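# Drive a rack screw into the housing with the hanging screwdriver

## Task

Use the electric screwdriver that hangs in place to pick up the screw from the rack and drive it all the way down, snug, into the open threaded hole on top of the cast aluminium housing. Afterwards the screwdriver must hang freely and be motionless again, and neither hand may still be touching the housing.

## Robot and tools

Robot: two arms, left_arm and right_arm, each with a two-finger parallel gripper. The fingers point along the gripper's +z axis and close along its y axis. end_effector_position is the spot between the finger pads, roughly 1 cm behind the tips.

Frames: the scene frame has its origin at table-top height, midway between the nominal arm bases, with +z up, +x out over the table and left_arm on the +y side. Image left and right do not match arm names. Each arm reports its hand pose, velocities, targets and wrist camera pose in its own base frame. Calibrated bases in the scene frame: left_arm at (-0.033, +0.323, +0.011) m, quat_wxyz (+1.000, 0, 0, +0.020); right_arm at (-0.032, -0.338, +0.039) m, quat_wxyz (+1.000, 0, 0, -0.025). Both have up = +z. Fixed cameras and the table use the scene frame. Reported positions and orientations can be wrong by a few centimetres, worse at long reach.

execute_actions(actions, cameras): actions is a list of actions. Each action is a table of up to 15 rows, and each row is one control step of 1/30 s. If a table has fewer than 15 rows, its last row repeats to fill the 15 steps. A row is a single list of 14 numbers, each in [-1, 1], covering both arms even if only one moves: dx, dy, dz, rx, ry, rz, opening for left_arm, then the same seven for right_arm. dx..rz are offsets, not poses. They are measured in that arm's base axes from the arm's Hand target as it stood when the action began, so every row counts from that same start and not from the previous row. Sending the same offset again moves the arm further. Scale: 1.0 = 0.6 m or 180 degrees. rx, ry, rz together form one rotation vector, turning about the Hand target position. A translation longer than 1.0 may be shortened. opening is absolute: +1 fully open (0.094 m), -1 closed. An empty actions list only returns state and images.

move(target, speed, blend, opening_speed, blocking, cameras): drives each gripper in a straight line to a target. target is one 14-number row in the same layout, or a list of up to 15 such rows. All offsets in it count from the Hand targets at the start of the move, not from the previous row. speed is path top speed in m/s (0.002 to 2.9, default 0.25; turning up to twice that in rad/s), given once or per target. blend (m) rounds corners between list targets. opening_speed (per second on the -1..+1 scale, at least 0.2) ramps the fingers; use it near its minimum for gentle closing. blocking=false returns after about 0.5 s while motion continues. Paths take 0.5 to 10 s and do not avoid obstacles or the other arm. Grippers lag and stray more at higher speed and can overshoot when the arm is nearly straight. Do not route a path near an arm's own base; go around it. The result adds a move: line with the ending (done, off_target, moving, held, fault) and any limits (paced = clipped pose, held = steps withheld). done means at rest within 10 mm and 2 degrees; it says nothing about contact.

wait(seconds 0 to 10): lets the scene run while arms hold commands. stop(): brakes a running move; it needs braking room. zoom_image(camera, region=[x0, y0, x1, y1] pixels, at most 504x504): closer look at a camera's latest image. Cameras, each 672x504: cam_head_left, cam_head_right, cam_high, cam_low, cam_left_wrist, cam_right_wrist. read_manual(section="licences") only returns licence text. finished_scene(scene) ends the scene irreversibly; call it only once the screw is tight and the screwdriver hangs still with no hand on the housing.

Control notes: each step, commanded orientation is limited to 40 degrees from the measured one. Hand target is normally the last commanded pose after that clip, and the next offsets start from it. Friction and weight can leave a gripper a centimetre or more short even in free air; waiting won't close this, but a further command (even all zeros) re-requests it, and you can add the missing distance as an offset. Very small moves may not start. An arm blocked by an object keeps pushing; to release, command the target back past the gripper. To keep a gripper as it is, resend its current opening; 0 is a real command (half open).

Gripping: grip_measured uses the opening scale. Empty, it may read up to about 2.7 mm wide. On a hard part under full squeeze it reads up to about 3 mm narrower (or on some grippers up to about 1.4 mm wider), narrower still for small or round parts. Force reaches its limit roughly 0.05 below the first-touch reading (0.11+ for small or round items). Pads push about 50 to 64 N each. Release by commanding well above grip_measured. grip_effort_nm is motor effort (negative = closing), not finger force, and does not return to zero at rest.

Results: positions in metres and quat_wxyz per arm frame; Joint positions (last number per arm is finger opening in metres); Joint velocities (may be summarised as within noise); Joint torques with offsets and noise (joints 1 to 3 wrap at ±28 N m); Tool commands; action-based calls also list step positions. MOTOR HOT appears at 75 °C; at 90 °C a fault folds that arm away for good, and at 100 °C it goes limp. Avoid long stretched-out holds or pushing at unreachable poses.

Avoid: dropping the screw or tool, releasing moving parts, fast impacts, hard pushes, arm-to-arm contact or grasping the other gripper, and anything leaving the table. A wrist camera cable touching something counts as contact. Loose objects may occasionally get nudged.

Each tool is called after ">>>" as name(argument=value, ...) on one line, values as JSON.

## Session

>>> execute_actions(actions=[])

>>> zoom_image(camera="cam_head_right", region=[320, 80, 550, 310])

Scene clock: 0.00 s.
left_arm: end_effector_position=(+0.3974, +0.0198, +0.1260) grip_measured=+1.000 grip_effort_nm=n/a end_effector_quat_wxyz=(+0.642, -0.052, +0.765, +0.020) | right_arm: end_effector_position=(+0.3878, -0.0199, +0.1208) grip_measured=+1.000 grip_effort_nm=n/a end_effector_quat_wxyz=(+0.631, +0.014, +0.775, -0.044)
Joint positions: left_arm=[0.006 1.565 0.319 1.069 -0.092 -0.053 0.094] | right_arm=[-0.027 1.525 0.289 1.034 0.059 -0.039 0.094]
Joint velocities: within noise
Joint torques (N m): no reading
Heat: left arm: 35 °C; right arm: 38 °C.
Hand target: left_arm +0.3991, +0.0199, +0.1311; +0.647, -0.052, +0.760, +0.020 | right_arm +0.3908, -0.0200, +0.1314; +0.643, +0.014, +0.764, -0.044
Tool commands: left_gripper/opening=+1.0 right_gripper/opening=+1.0

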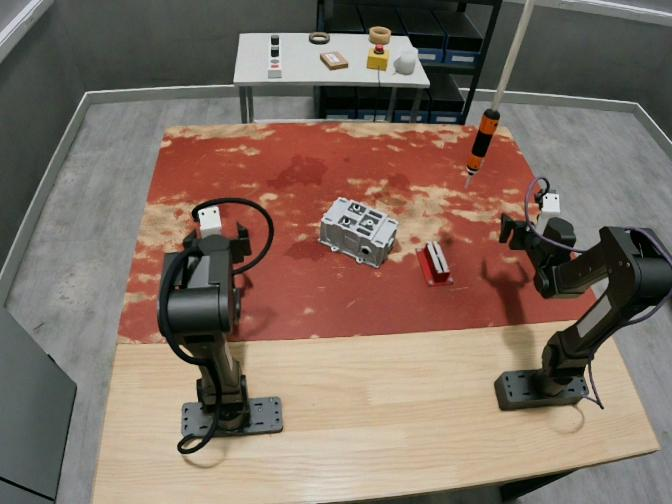

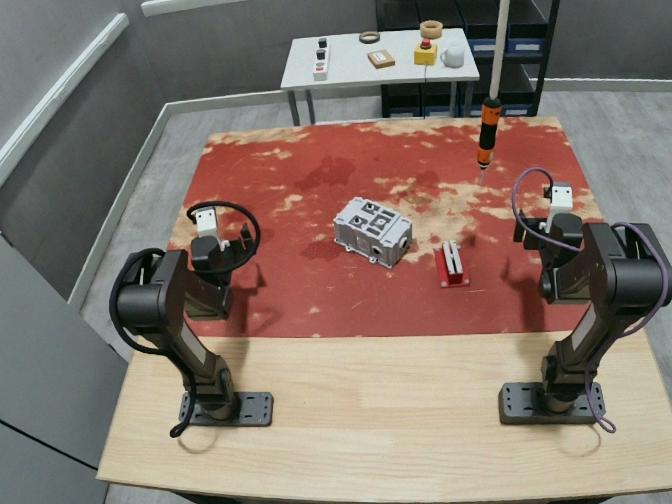

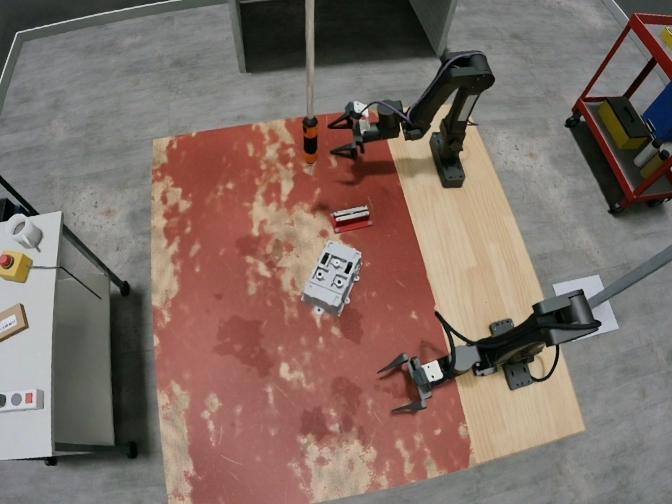

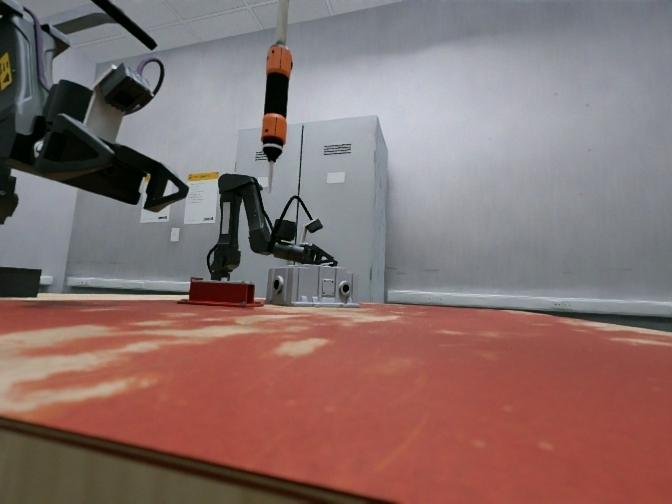

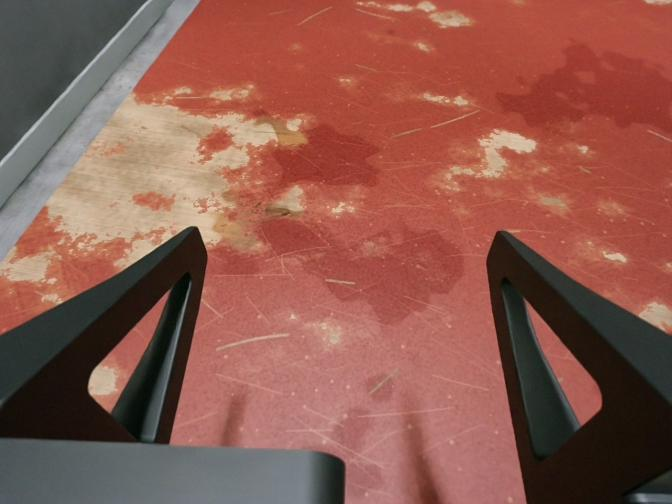

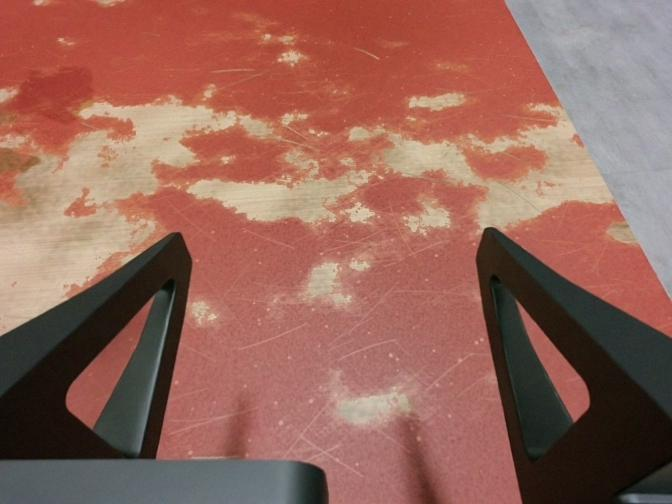

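Scaled by 2.191 (camera's finer frame: 960x720).

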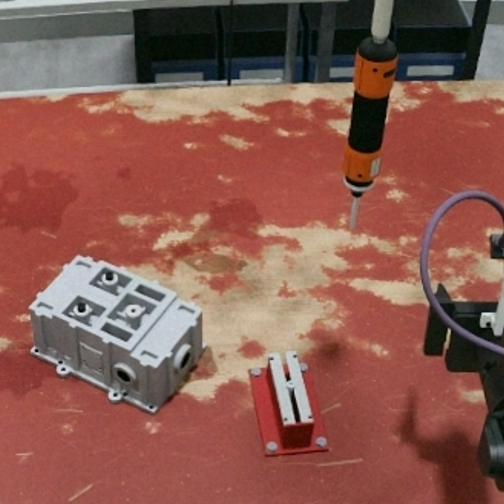

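>>> move(target=[-0.0247,-0.6797,0.1082,-0.0234,-0.0527,-0.4765,1, 0.0153,0.1167,0.1627,0.0352,-0.0565,0.2723,1], speed=0.3, cameras=["cam_left_wrist","cam_right_wrist"])

>>> zoom_image(camera="cam_right_wrist", region=[150, 0, 520, 400])

Scene clock: 78.77 s.
left_arm: end_effector_position=(+0.3812, -0.3831, +0.1961) grip_measured=+1.000 grip_effort_nm=-0.022 end_effector_quat_wxyz=(+0.541, +0.447, +0.550, -0.453) | right_arm: end_effector_position=(+0.3944, +0.0524, +0.2141) grip_measured=+1.000 grip_effort_nm=0.022 end_effector_quat_wxyz=(+0.648, -0.251, +0.663, +0.279)
Joint positions: left_arm=[-0.543 2.032 1.117 0.91 0.836 -0.011 0.094] | right_arm=[-0.266 1.557 0.592 0.956 -1.034 0.037 0.094]
Joint torques (N m): left_arm=[-0.09 -8.47 10.26 1.7 0.2 0.13] | right_arm=[-0.54 -5.7 8.36 1.67 -0.1 0.05]
Heat: left arm: 36 °C; right arm: 41 °C.
Hand target: left_arm +0.3842, -0.3880, +0.1959; +0.541, +0.455, +0.542, -0.454 | right_arm +0.4000, +0.0500, +0.2290; +0.665, -0.265, +0.645, +0.269
Off the commanded pose: left_arm 0.006 m, 1 deg | right_arm 0.016 m, 3 deg.
move: off_target (right_arm)

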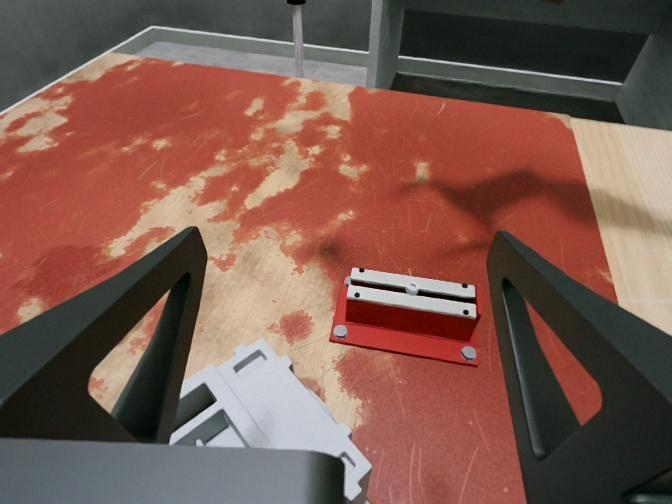

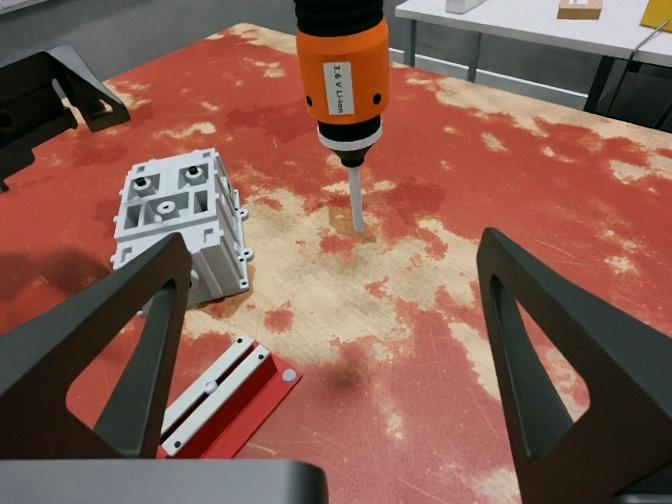

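Scaled by 1.260 (camera's finer frame: 960x720).

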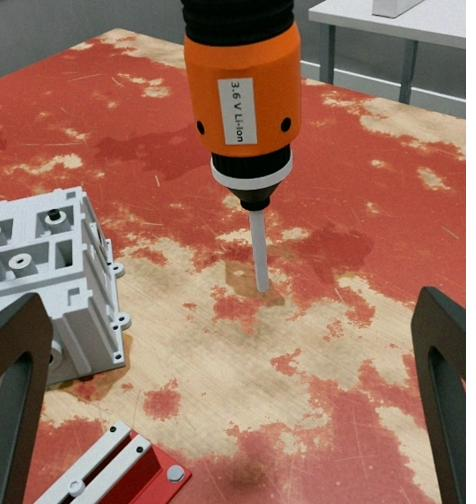

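>>> move(target=[[0,0,0,0,0,0,1, 0.1522,0.1285,-0.002,0,0,0,1],[0,0,0,0,0,0,1, 0.1522,0.1285,-0.002,0,0,0,-0.4]], speed=0.2, opening_speed=0.8, cameras=["cam_left_wrist","cam_right_wrist","cam_low"])

>>> zoom_image(camera="cam_right_wrist", region=[270, 340, 410, 460])

Scene clock: 113.07 s.
left_arm: end_effector_position=(+0.3811, -0.3832, +0.1959) grip_measured=+1.000 grip_effort_nm=-0.027 end_effector_quat_wxyz=(+0.541, +0.447, +0.550, -0.453) | right_arm: end_effector_position=(+0.4828, +0.1280, +0.2186) grip_measured=-0.243 grip_effort_nm=-1.004 end_effector_quat_wxyz=(+0.655, -0.263, +0.652, +0.277)
Joint positions: left_arm=[-0.543 2.032 1.117 0.908 0.837 -0.01 0.094] | right_arm=[0.003 1.837 0.921 0.931 -0.781 0.028 0.036]
Joint torques (N m): left_arm=[-0.05 -8.43 10.22 1.7 0.2 0.12] | right_arm=[-0.05 -8.5 8.94 1.45 0.11 -0.09]
Heat: left arm: 40 °C; right arm: 39 °C.
Hand target: left_arm +0.3842, -0.3880, +0.1959; +0.541, +0.455, +0.542, -0.454 | right_arm +0.4913, +0.1270, +0.2278; +0.665, -0.265, +0.645, +0.269
Off the commanded pose: left_arm 0.006 m, 1 deg | right_arm 0.013 m, 2 deg.
move: off_target (right_arm); target 2's new opening was sent with right_arm's hand 0.013 m and 2 deg from that target
Images, in order (width x height): cam_low 672x504, cam_left_wrist 672x504, cam_right_wrist 672x504.

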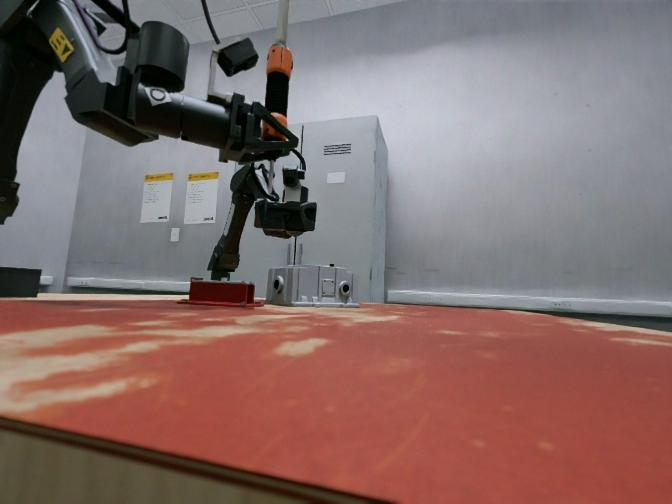

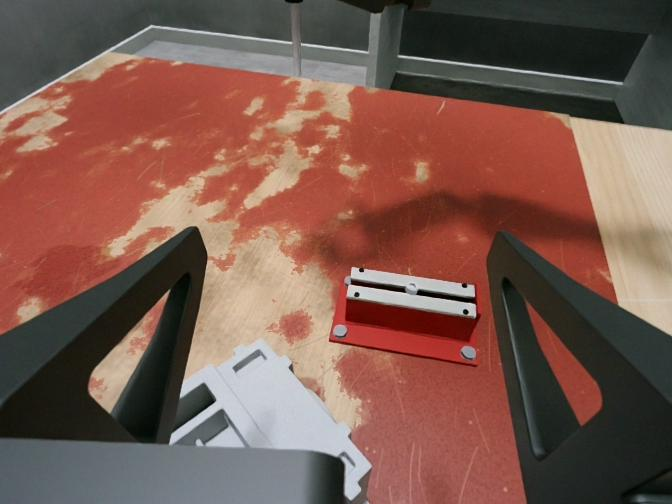

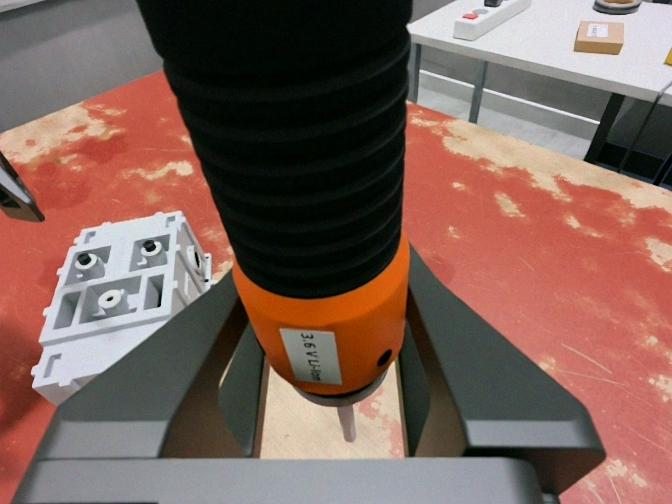

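Scaled by 3.600 (camera's finer frame: 960x720).

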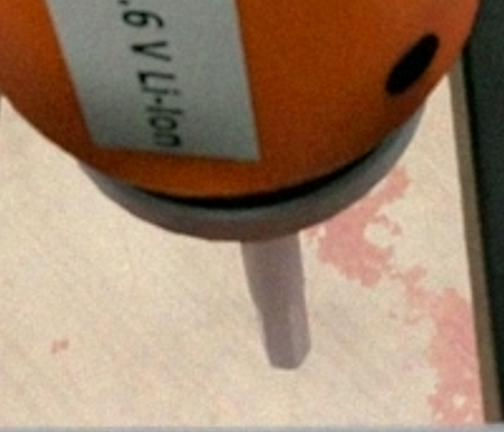

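>>> move(target=[[0,0,0,0,0,0,1, -0.216,0.1275,-0.145,-0.005,0.0118,0.2357,-0.4],[0,0,0,0,0,0,1, -0.216,0.1275,-0.1995,-0.005,0.0118,0.2357,-0.4]], speed=[0.2,0.06], cameras=["cam_left_wrist","cam_right_wrist"])

>>> zoom_image(camera="cam_right_wrist", region=[280, 370, 400, 470])

>>> zoom_image(camera="cam_left_wrist", region=[360, 200, 470, 310])

Scene clock: 194.80 s.
left_arm: end_effector_position=(+0.3811, -0.3832, +0.1959) grip_measured=+1.000 grip_effort_nm=-0.017 end_effector_quat_wxyz=(+0.541, +0.447, +0.550, -0.453) | right_arm: end_effector_position=(+0.3679, +0.2016, +0.1115) grip_measured=-0.243 grip_effort_nm=-1.013 end_effector_quat_wxyz=(+0.503, -0.473, +0.534, +0.488)
Joint positions: left_arm=[-0.543 2.032 1.117 0.908 0.837 -0.01 0.094] | right_arm=[0.065 2.131 0.84 1.167 -1.43 -0.077 0.036]
Joint torques (N m): left_arm=[-0.06 -8.47 10.21 1.7 0.2 0.13] | right_arm=[0.44 -8.69 3.04 1.63 -0.23 -0.02]
Heat: left arm: 42 °C; right arm: 39 °C.
Hand target: left_arm +0.3842, -0.3880, +0.1959; +0.541, +0.455, +0.542, -0.454 | right_arm +0.3618, +0.2035, +0.1082; +0.509, -0.481, +0.519, +0.491
Off the commanded pose: left_arm 0.006 m, 1 deg | right_arm 0.007 m, 2 deg.
move: done

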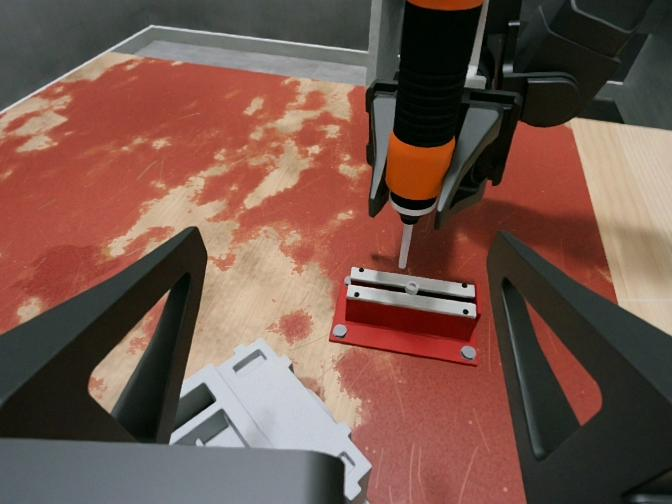

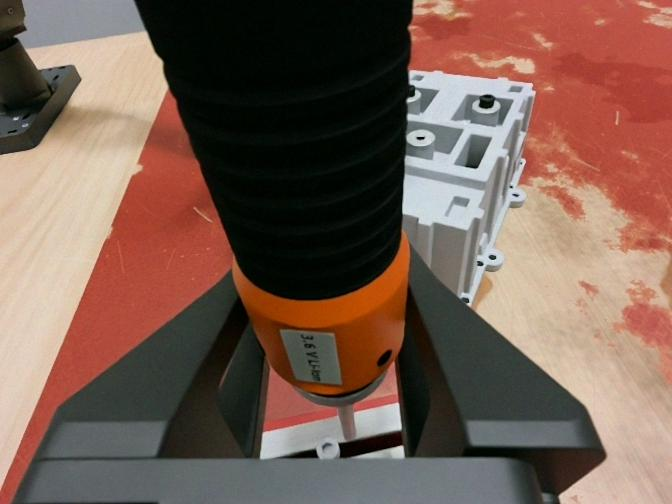

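Scaled by 4.200 (camera's finer frame: 960x720).

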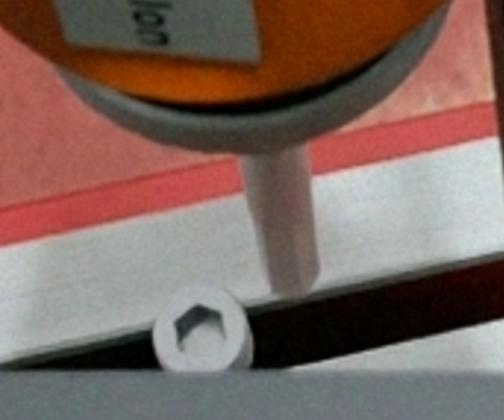

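Scaled by 4.582 (camera's finer frame: 960x720).

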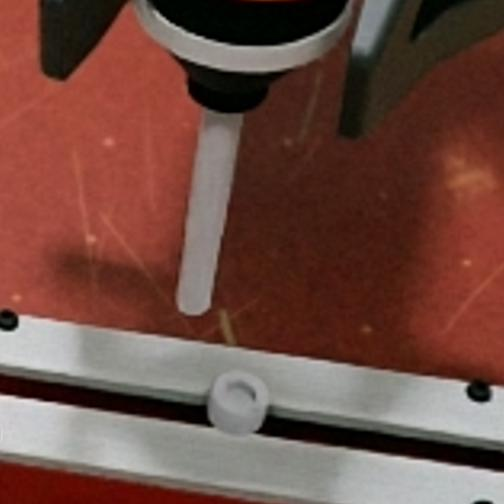

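>>> move(target=[[0,0,0,0,0,0,1, -0.0173,0.0042,-0.003,0,0,0,-0.4],[0,0,0,0,0,0,1, -0.0173,0.0042,-0.0205,0,0,0,-0.4]], speed=0.05, cameras=["cam_left_wrist","cam_right_wrist"])

>>> zoom_image(camera="cam_right_wrist", region=[280, 370, 400, 470])

>>> zoom_image(camera="cam_left_wrist", region=[360, 200, 470, 310])

Scene clock: 227.77 s.
left_arm: end_effector_position=(+0.3811, -0.3832, +0.1958) grip_measured=+1.000 grip_effort_nm=-0.022 end_effector_quat_wxyz=(+0.541, +0.447, +0.550, -0.453) | right_arm: end_effector_position=(+0.3556, +0.2041, +0.0968) grip_measured=-0.243 grip_effort_nm=-1.013 end_effector_quat_wxyz=(+0.494, -0.471, +0.538, +0.495)
Joint positions: left_arm=[-0.543 2.032 1.117 0.908 0.837 -0.01 0.094] | right_arm=[0.073 2.154 0.794 1.198 -1.43 -0.092 0.036]
Joint torques (N m): left_arm=[-0.05 -8.43 10.19 1.7 0.2 0.12] | right_arm=[0.62 -8.72 2.99 1.75 -0.18 -0.11]
Heat: left arm: 42 °C; right arm: 41 °C.
Hand target: left_arm +0.3842, -0.3880, +0.1959; +0.541, +0.455, +0.542, -0.454 | right_arm +0.3514, +0.2061, +0.0958; +0.509, -0.481, +0.519, +0.491
Off the commanded pose: left_arm 0.006 m, 1 deg | right_arm 0.005 m, 3 deg.
move: off_target (right_arm)

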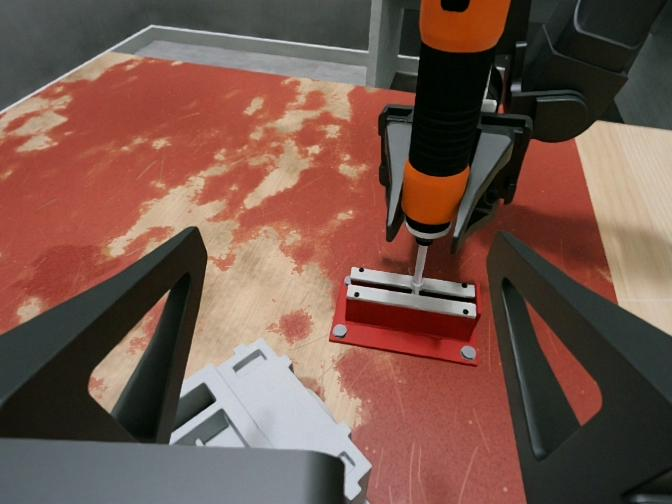

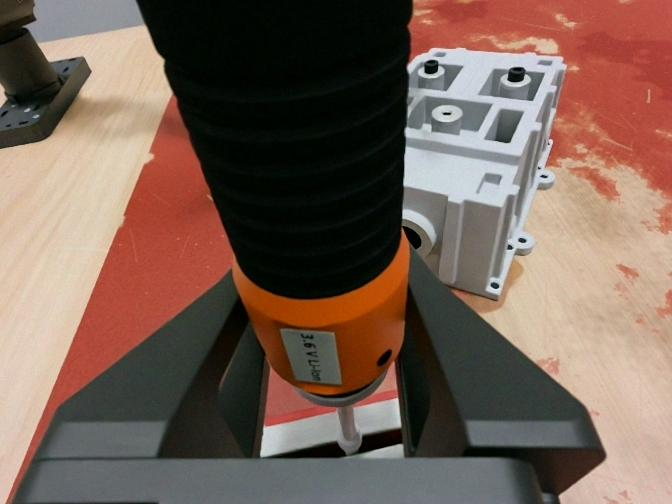

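Scaled by 4.200 (camera's finer frame: 960x720).

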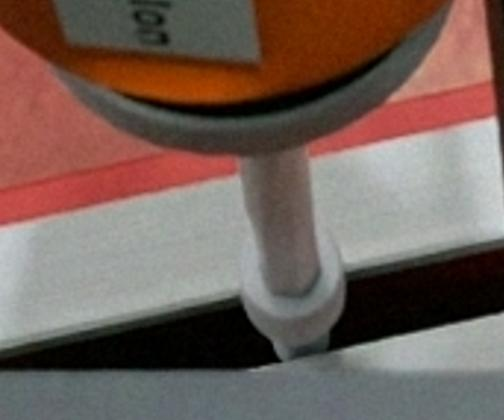

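Scaled by 4.582 (camera's finer frame: 960x720).

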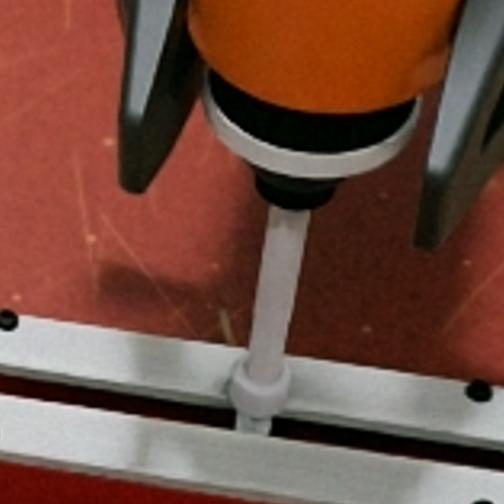

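>>> move(target=[[0,0,0,0,0,0,1, 0,0,0.1833,0,0,0,-0.4],[0.0187,0.3032,0.0322,0,0,0.0167,1, 0.0713,0.2075,0.1987,0.0042,0.0042,-0.1488,-0.4]], speed=[0.1,0.14], cameras=[])

>>> move(target=[[0,0,0,0,0,0,1, 0.075,0.07,-0.0417,0,0,0,-0.4],[0,0,0,0,0,0,1, 0.075,0.07,-0.0737,0,0,0,-0.4]], speed=0.06, cameras=["cam_left_wrist","cam_right_wrist"])

>>> zoom_image(camera="cam_right_wrist", region=[280, 370, 400, 470])

>>> zoom_image(camera="cam_left_wrist", region=[270, 150, 400, 270])

Scene clock: 310.60 s.
left_arm: end_effector_position=(+0.4052, -0.2058, +0.2050) grip_measured=+1.000 grip_effort_nm=-0.032 end_effector_quat_wxyz=(+0.547, +0.428, +0.567, -0.443) | right_arm: end_effector_position=(+0.3895, +0.3260, +0.1991) grip_measured=-0.243 grip_effort_nm=-1.009 end_effector_quat_wxyz=(+0.593, -0.336, +0.631, +0.370)
Joint positions: left_arm=[-0.093 1.877 0.941 0.908 1.233 -0.007 0.094] | right_arm=[0.516 1.832 0.859 0.947 -0.532 0.055 0.036]
Joint torques (N m): left_arm=[-0.06 -12.14 5.42 1.53 0.23 0.14] | right_arm=[0.47 -9.66 8.64 1.52 0 -0.13]
Heat: left arm: 42 °C; right arm: 42 °C.
Hand target: left_arm +0.3955, -0.2060, +0.2152; +0.552, +0.441, +0.554, -0.440 | right_arm +0.3942, +0.3305, +0.2150; +0.608, -0.341, +0.616, +0.366
Off the commanded pose: left_arm 0.014 m, 2 deg | right_arm 0.017 m, 3 deg.
move: off_target (left_arm, right_arm)

Scene clock: 312.70 s.
left_arm: end_effector_position=(+0.4050, -0.2058, +0.2050) grip_measured=+1.000 grip_effort_nm=-0.027 end_effector_quat_wxyz=(+0.547, +0.428, +0.567, -0.443) | right_arm: end_effector_position=(+0.4376, +0.3664, +0.1623) grip_measured=-0.243 grip_effort_nm=-1.009 end_effector_quat_wxyz=(+0.593, -0.336, +0.632, +0.368)
Joint positions: left_arm=[-0.093 1.877 0.941 0.908 1.234 -0.007 0.094] | right_arm=[0.546 2.114 1.103 0.981 -0.498 0.053 0.036]
Joint torques (N m): left_arm=[-0.01 -12.18 5.42 1.54 0.23 0.14] | right_arm=[0.94 -10.76 7.23 1.82 0.04 -0.13]
Heat: left arm: 42 °C; right arm: 42 °C.
Hand target: left_arm +0.3955, -0.2060, +0.2152; +0.552, +0.441, +0.554, -0.440 | right_arm +0.4391, +0.3726, +0.1709; +0.608, -0.341, +0.616, +0.366
Off the commanded pose: left_arm 0.014 m, 2 deg | right_arm 0.011 m, 3 deg.
move: off_target (left_arm, right_arm)

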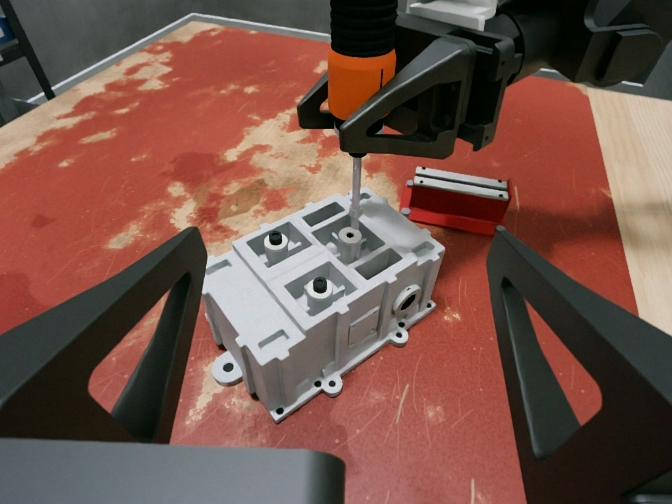

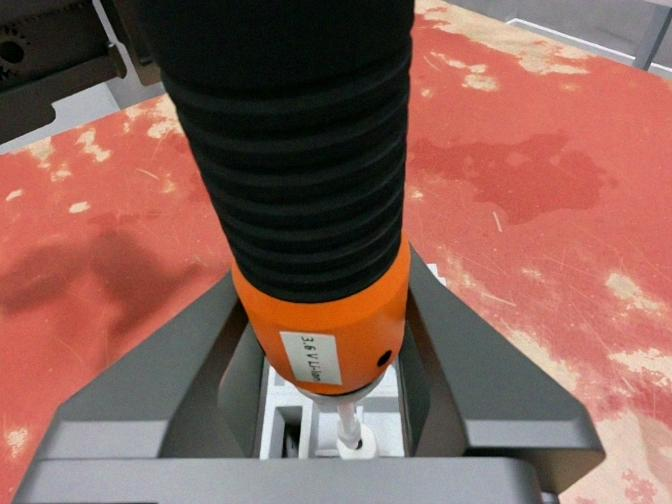

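Scaled by 4.200 (camera's finer frame: 960x720).

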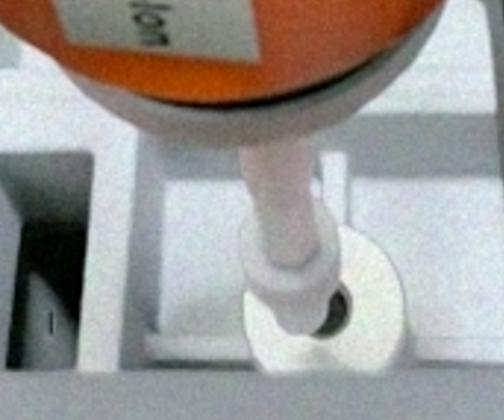

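Scaled by 3.877 (camera's finer frame: 960x720).

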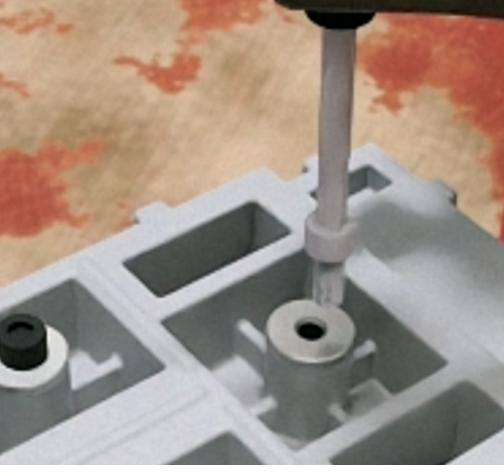

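>>> move(target=[0,0,0,0,0,0,1, 0.001,0.001,-0.022,0.0031,-0.0057,0,-0.4], speed=0.03, cameras=["cam_left_wrist","cam_right_wrist"])

>>> zoom_image(camera="cam_right_wrist", region=[280, 370, 400, 470])

>>> zoom_image(camera="cam_left_wrist", region=[290, 170, 400, 270])

Scene clock: 350.77 s.
left_arm: end_effector_position=(+0.4050, -0.2058, +0.2050) grip_measured=+1.000 grip_effort_nm=-0.027 end_effector_quat_wxyz=(+0.547, +0.428, +0.567, -0.443) | right_arm: end_effector_position=(+0.4393, +0.3677, +0.1545) grip_measured=-0.243 grip_effort_nm=-1.009 end_effector_quat_wxyz=(+0.604, -0.337, +0.622, +0.368)
Joint positions: left_arm=[-0.093 1.877 0.941 0.908 1.234 -0.007 0.094] | right_arm=[0.546 2.159 1.103 1.055 -0.497 0.051 0.036]
Joint torques (N m): left_arm=[-0.02 -12.16 5.39 1.53 0.23 0.14] | right_arm=[0.84 -10.48 6.6 1.88 0.09 -0.13]
Heat: left arm: 45 °C; right arm: 44 °C.
Hand target: left_arm +0.3955, -0.2060, +0.2152; +0.552, +0.441, +0.554, -0.440 | right_arm +0.4398, +0.3732, +0.1577; +0.616, -0.341, +0.609, +0.366
Off the commanded pose: left_arm 0.014 m, 2 deg | right_arm 0.006 m, 2 deg.
move: off_target (left_arm)

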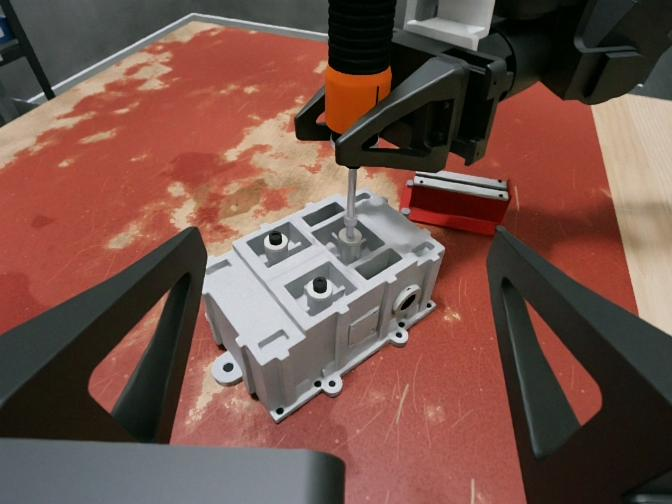

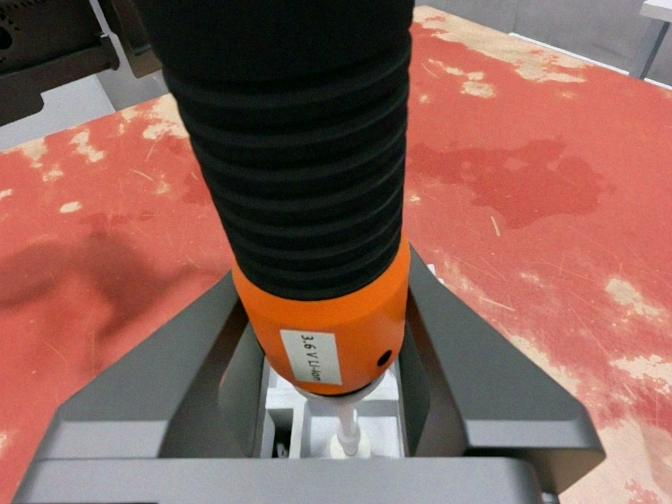

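Scaled by 4.200 (camera's finer frame: 960x720).

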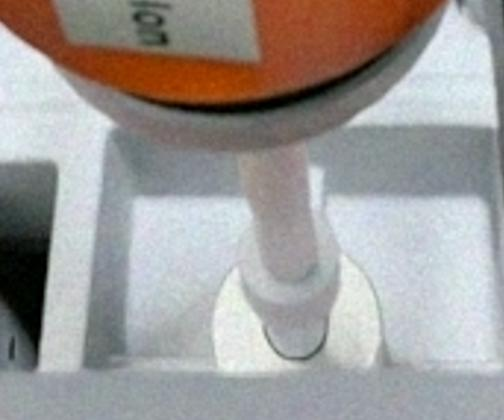

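Scaled by 4.582 (camera's finer frame: 960x720).

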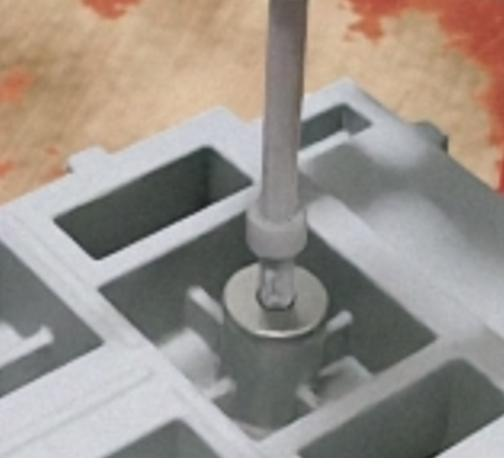

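>>> move(target=[0,0,0,0,0,0,1, 0.0,0.0,-0.065,-0.0125,0.0072,0,-0.4], speed=0.03, cameras=["cam_left_wrist","cam_right_wrist"])

>>> zoom_image(camera="cam_right_wrist", region=[280, 370, 400, 470])

>>> zoom_image(camera="cam_left_wrist", region=[290, 170, 400, 270])

Scene clock: 361.90 s.
left_arm: end_effector_position=(+0.4050, -0.2058, +0.2050) grip_measured=+1.000 grip_effort_nm=-0.027 end_effector_quat_wxyz=(+0.547, +0.428, +0.567, -0.443) | right_arm: end_effector_position=(+0.4385, +0.3701, +0.1510) grip_measured=-0.244 grip_effort_nm=-1.013 end_effector_quat_wxyz=(+0.624, -0.342, +0.599, +0.367)
Joint positions: left_arm=[-0.093 1.877 0.941 0.908 1.234 -0.007 0.094] | right_arm=[0.55 2.209 1.103 1.16 -0.5 0.04 0.036]
Joint torques (N m): left_arm=[0.01 -12.16 5.39 1.53 0.23 0.14] | right_arm=[0.38 -8.43 5.18 1.26 0.1 -0.28]
Heat: left arm: 45 °C; right arm: 44 °C.
Hand target: left_arm +0.3955, -0.2060, +0.2152; +0.552, +0.441, +0.554, -0.440 | right_arm +0.4397, +0.3731, +0.1186; +0.602, -0.349, +0.623, +0.358
Off the commanded pose: left_arm 0.014 m, 2 deg | right_arm 0.032 m, 4 deg.
move: off_target (left_arm, right_arm)

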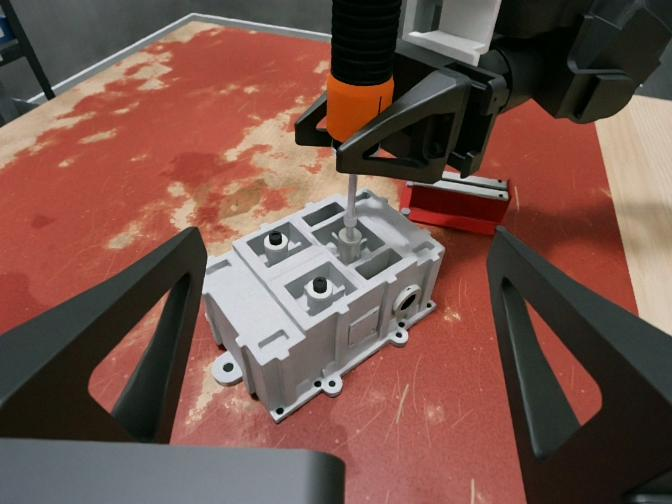

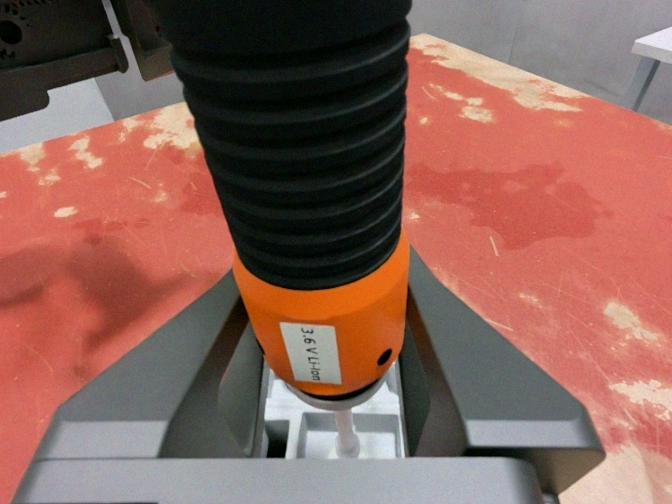

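Scaled by 4.200 (camera's finer frame: 960x720).

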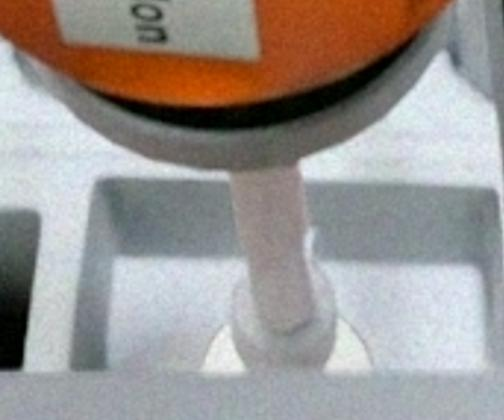

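Scaled by 4.582 (camera's finer frame: 960x720).

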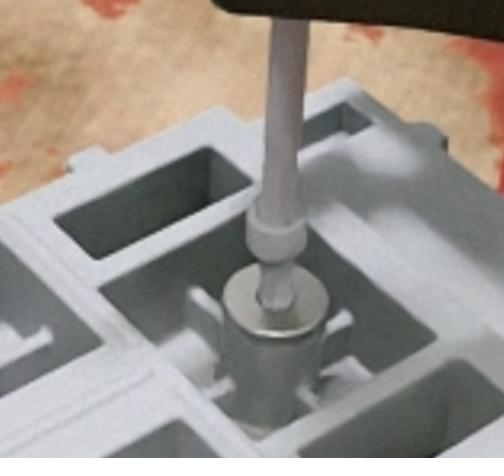

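>>> move(target=[0,0,0,0,0,0,1, 0.0,0.0,-0.02,-0.0048,0.0028,0,-0.4], speed=0.04, cameras=["cam_left_wrist","cam_right_wrist"])

>>> zoom_image(camera="cam_left_wrist", region=[290, 170, 400, 270])

Scene clock: 369.80 s.
left_arm: end_effector_position=(+0.4050, -0.2058, +0.2050) grip_measured=+1.000 grip_effort_nm=-0.022 end_effector_quat_wxyz=(+0.547, +0.428, +0.567, -0.443) | right_arm: end_effector_position=(+0.4380, +0.3704, +0.1502) grip_measured=-0.244 grip_effort_nm=-1.013 end_effector_quat_wxyz=(+0.629, -0.345, +0.593, +0.366)
Joint positions: left_arm=[-0.093 1.877 0.941 0.908 1.234 -0.007 0.094] | right_arm=[0.55 2.219 1.103 1.182 -0.503 0.032 0.036]
Joint torques (N m): left_arm=[-0.02 -12.16 5.39 1.53 0.23 0.12] | right_arm=[0.25 -7.68 4.52 1.02 0.17 -0.23]
Heat: left arm: 46 °C; right arm: 43 °C.
Hand target: left_arm +0.3955, -0.2060, +0.2152; +0.552, +0.441, +0.554, -0.440 | right_arm +0.4397, +0.3732, +0.1066; +0.596, -0.352, +0.628, +0.355
Off the commanded pose: left_arm 0.014 m, 2 deg | right_arm 0.044 m, 6 deg.
move: off_target (left_arm, right_arm)

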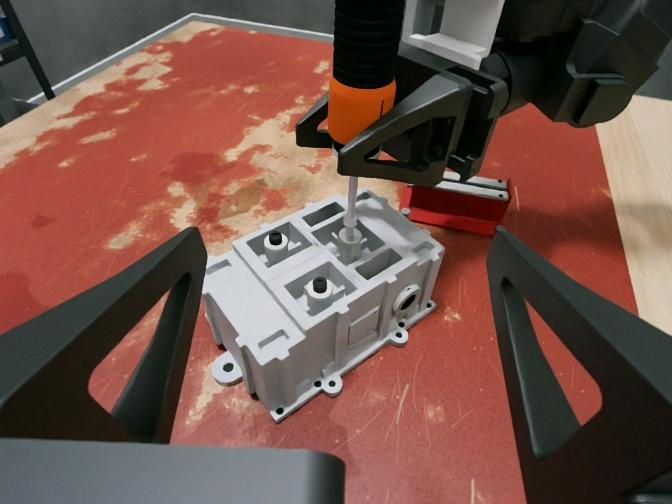

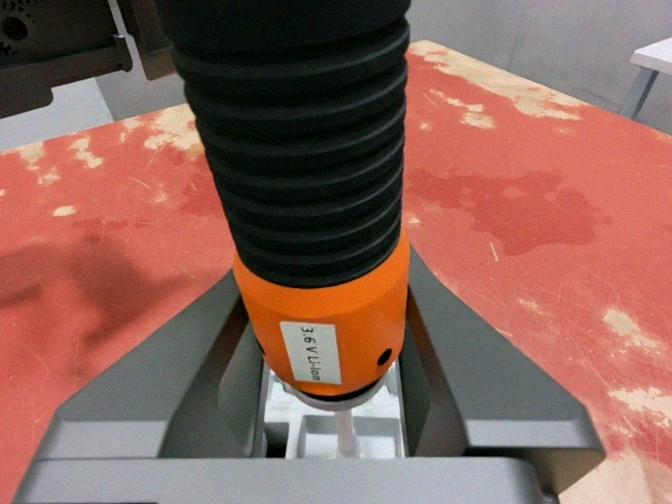

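Scaled by 4.582 (camera's finer frame: 960x720).

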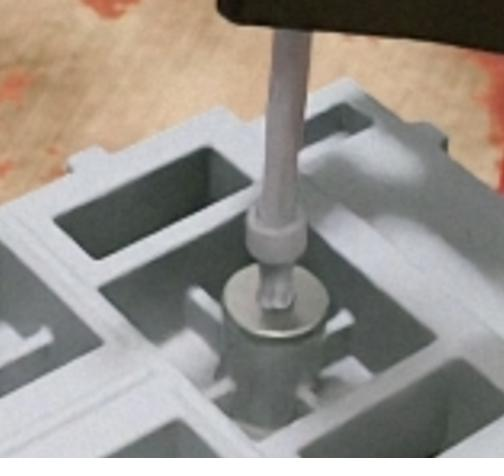

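>>> zoom_image(camera="cam_left_wrist", region=[330, 205, 375, 250])

>>> zoom_image(camera="cam_right_wrist", region=[300, 400, 400, 470])

Scaled by 11.200 (camera's finer frame: 960x720).

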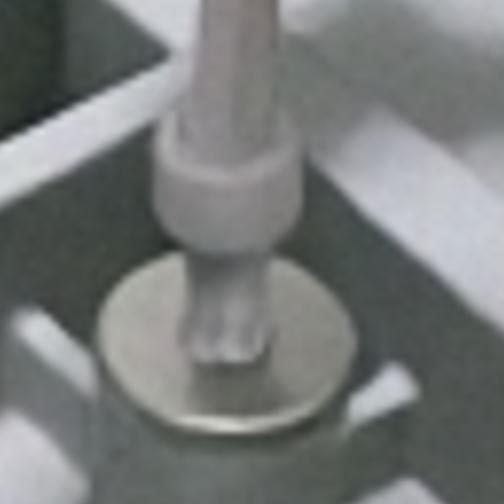

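Scaled by 5.040 (camera's finer frame: 960x720).

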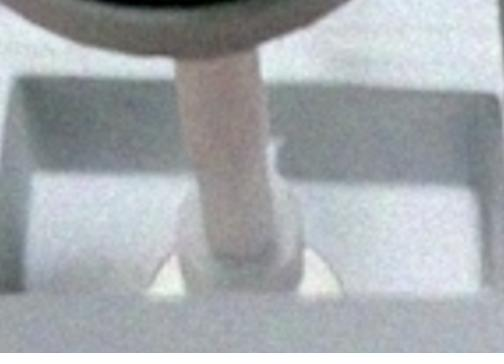

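>>> move(target=[0,0,0,0,0,0,1, 0.0,0.0,0.085,0.0173,-0.01,0,-0.4], speed=0.06, cameras=["cam_left_wrist","cam_right_wrist"])

>>> zoom_image(camera="cam_left_wrist", region=[330, 205, 375, 250])

>>> zoom_image(camera="cam_right_wrist", region=[300, 400, 400, 470])

Scene clock: 403.67 s.
left_arm: end_effector_position=(+0.4050, -0.2058, +0.2050) grip_measured=+1.000 grip_effort_nm=-0.032 end_effector_quat_wxyz=(+0.547, +0.428, +0.567, -0.443) | right_arm: end_effector_position=(+0.4376, +0.3705, +0.1520) grip_measured=-0.244 grip_effort_nm=-1.013 end_effector_quat_wxyz=(+0.621, -0.341, +0.600, +0.372)
Joint positions: left_arm=[-0.093 1.877 0.941 0.908 1.234 -0.007 0.094] | right_arm=[0.55 2.205 1.103 1.155 -0.505 0.05 0.036]
Joint torques (N m): left_arm=[-0.03 -12.16 5.41 1.53 0.23 0.13] | right_arm=[0.28 -14.12 6.37 0.92 0.14 -0.09]
Heat: left arm: 47 °C; right arm: 41 °C.
Hand target: left_arm +0.3955, -0.2060, +0.2152; +0.552, +0.441, +0.554, -0.440 | right_arm +0.4398, +0.3731, +0.1576; +0.615, -0.341, +0.609, +0.366
Off the commanded pose: left_arm 0.014 m, 2 deg | right_arm 0.006 m, 1 deg.
move: off_target (left_arm)

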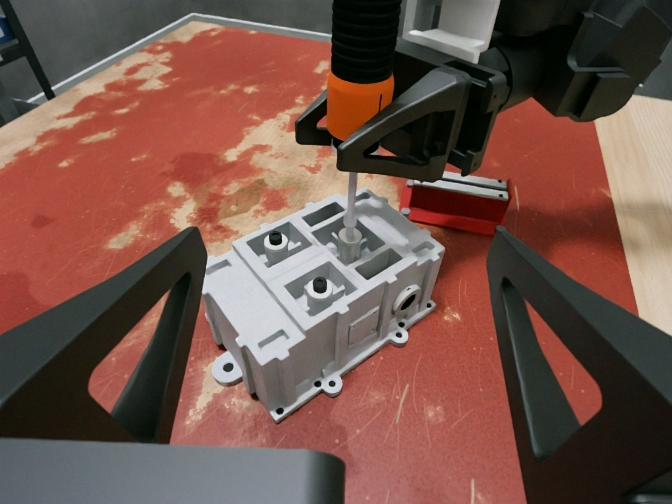

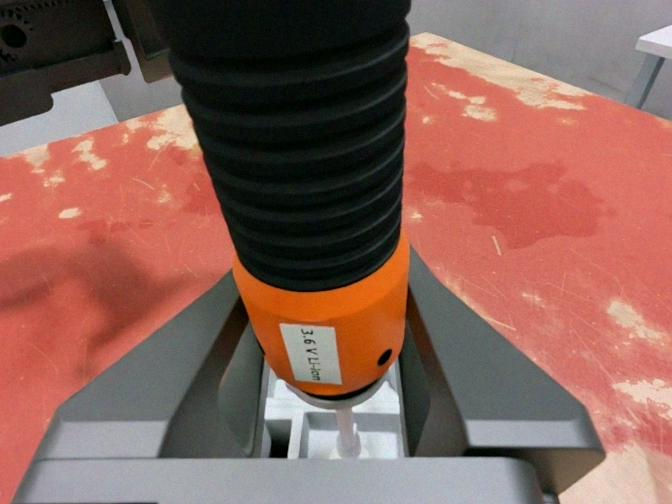

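Scaled by 11.200 (camera's finer frame: 960x720).

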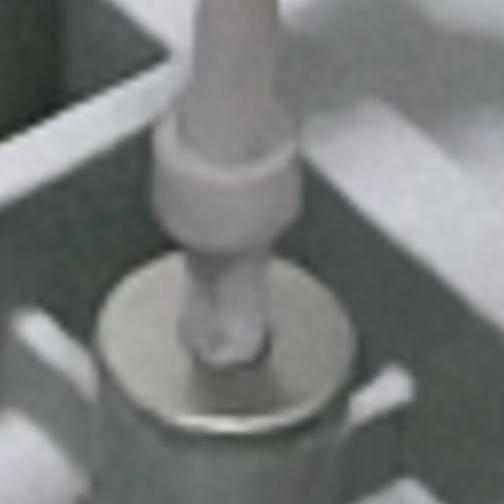

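Scaled by 5.040 (camera's finer frame: 960x720).

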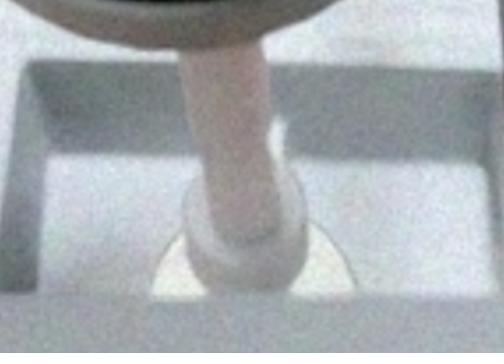

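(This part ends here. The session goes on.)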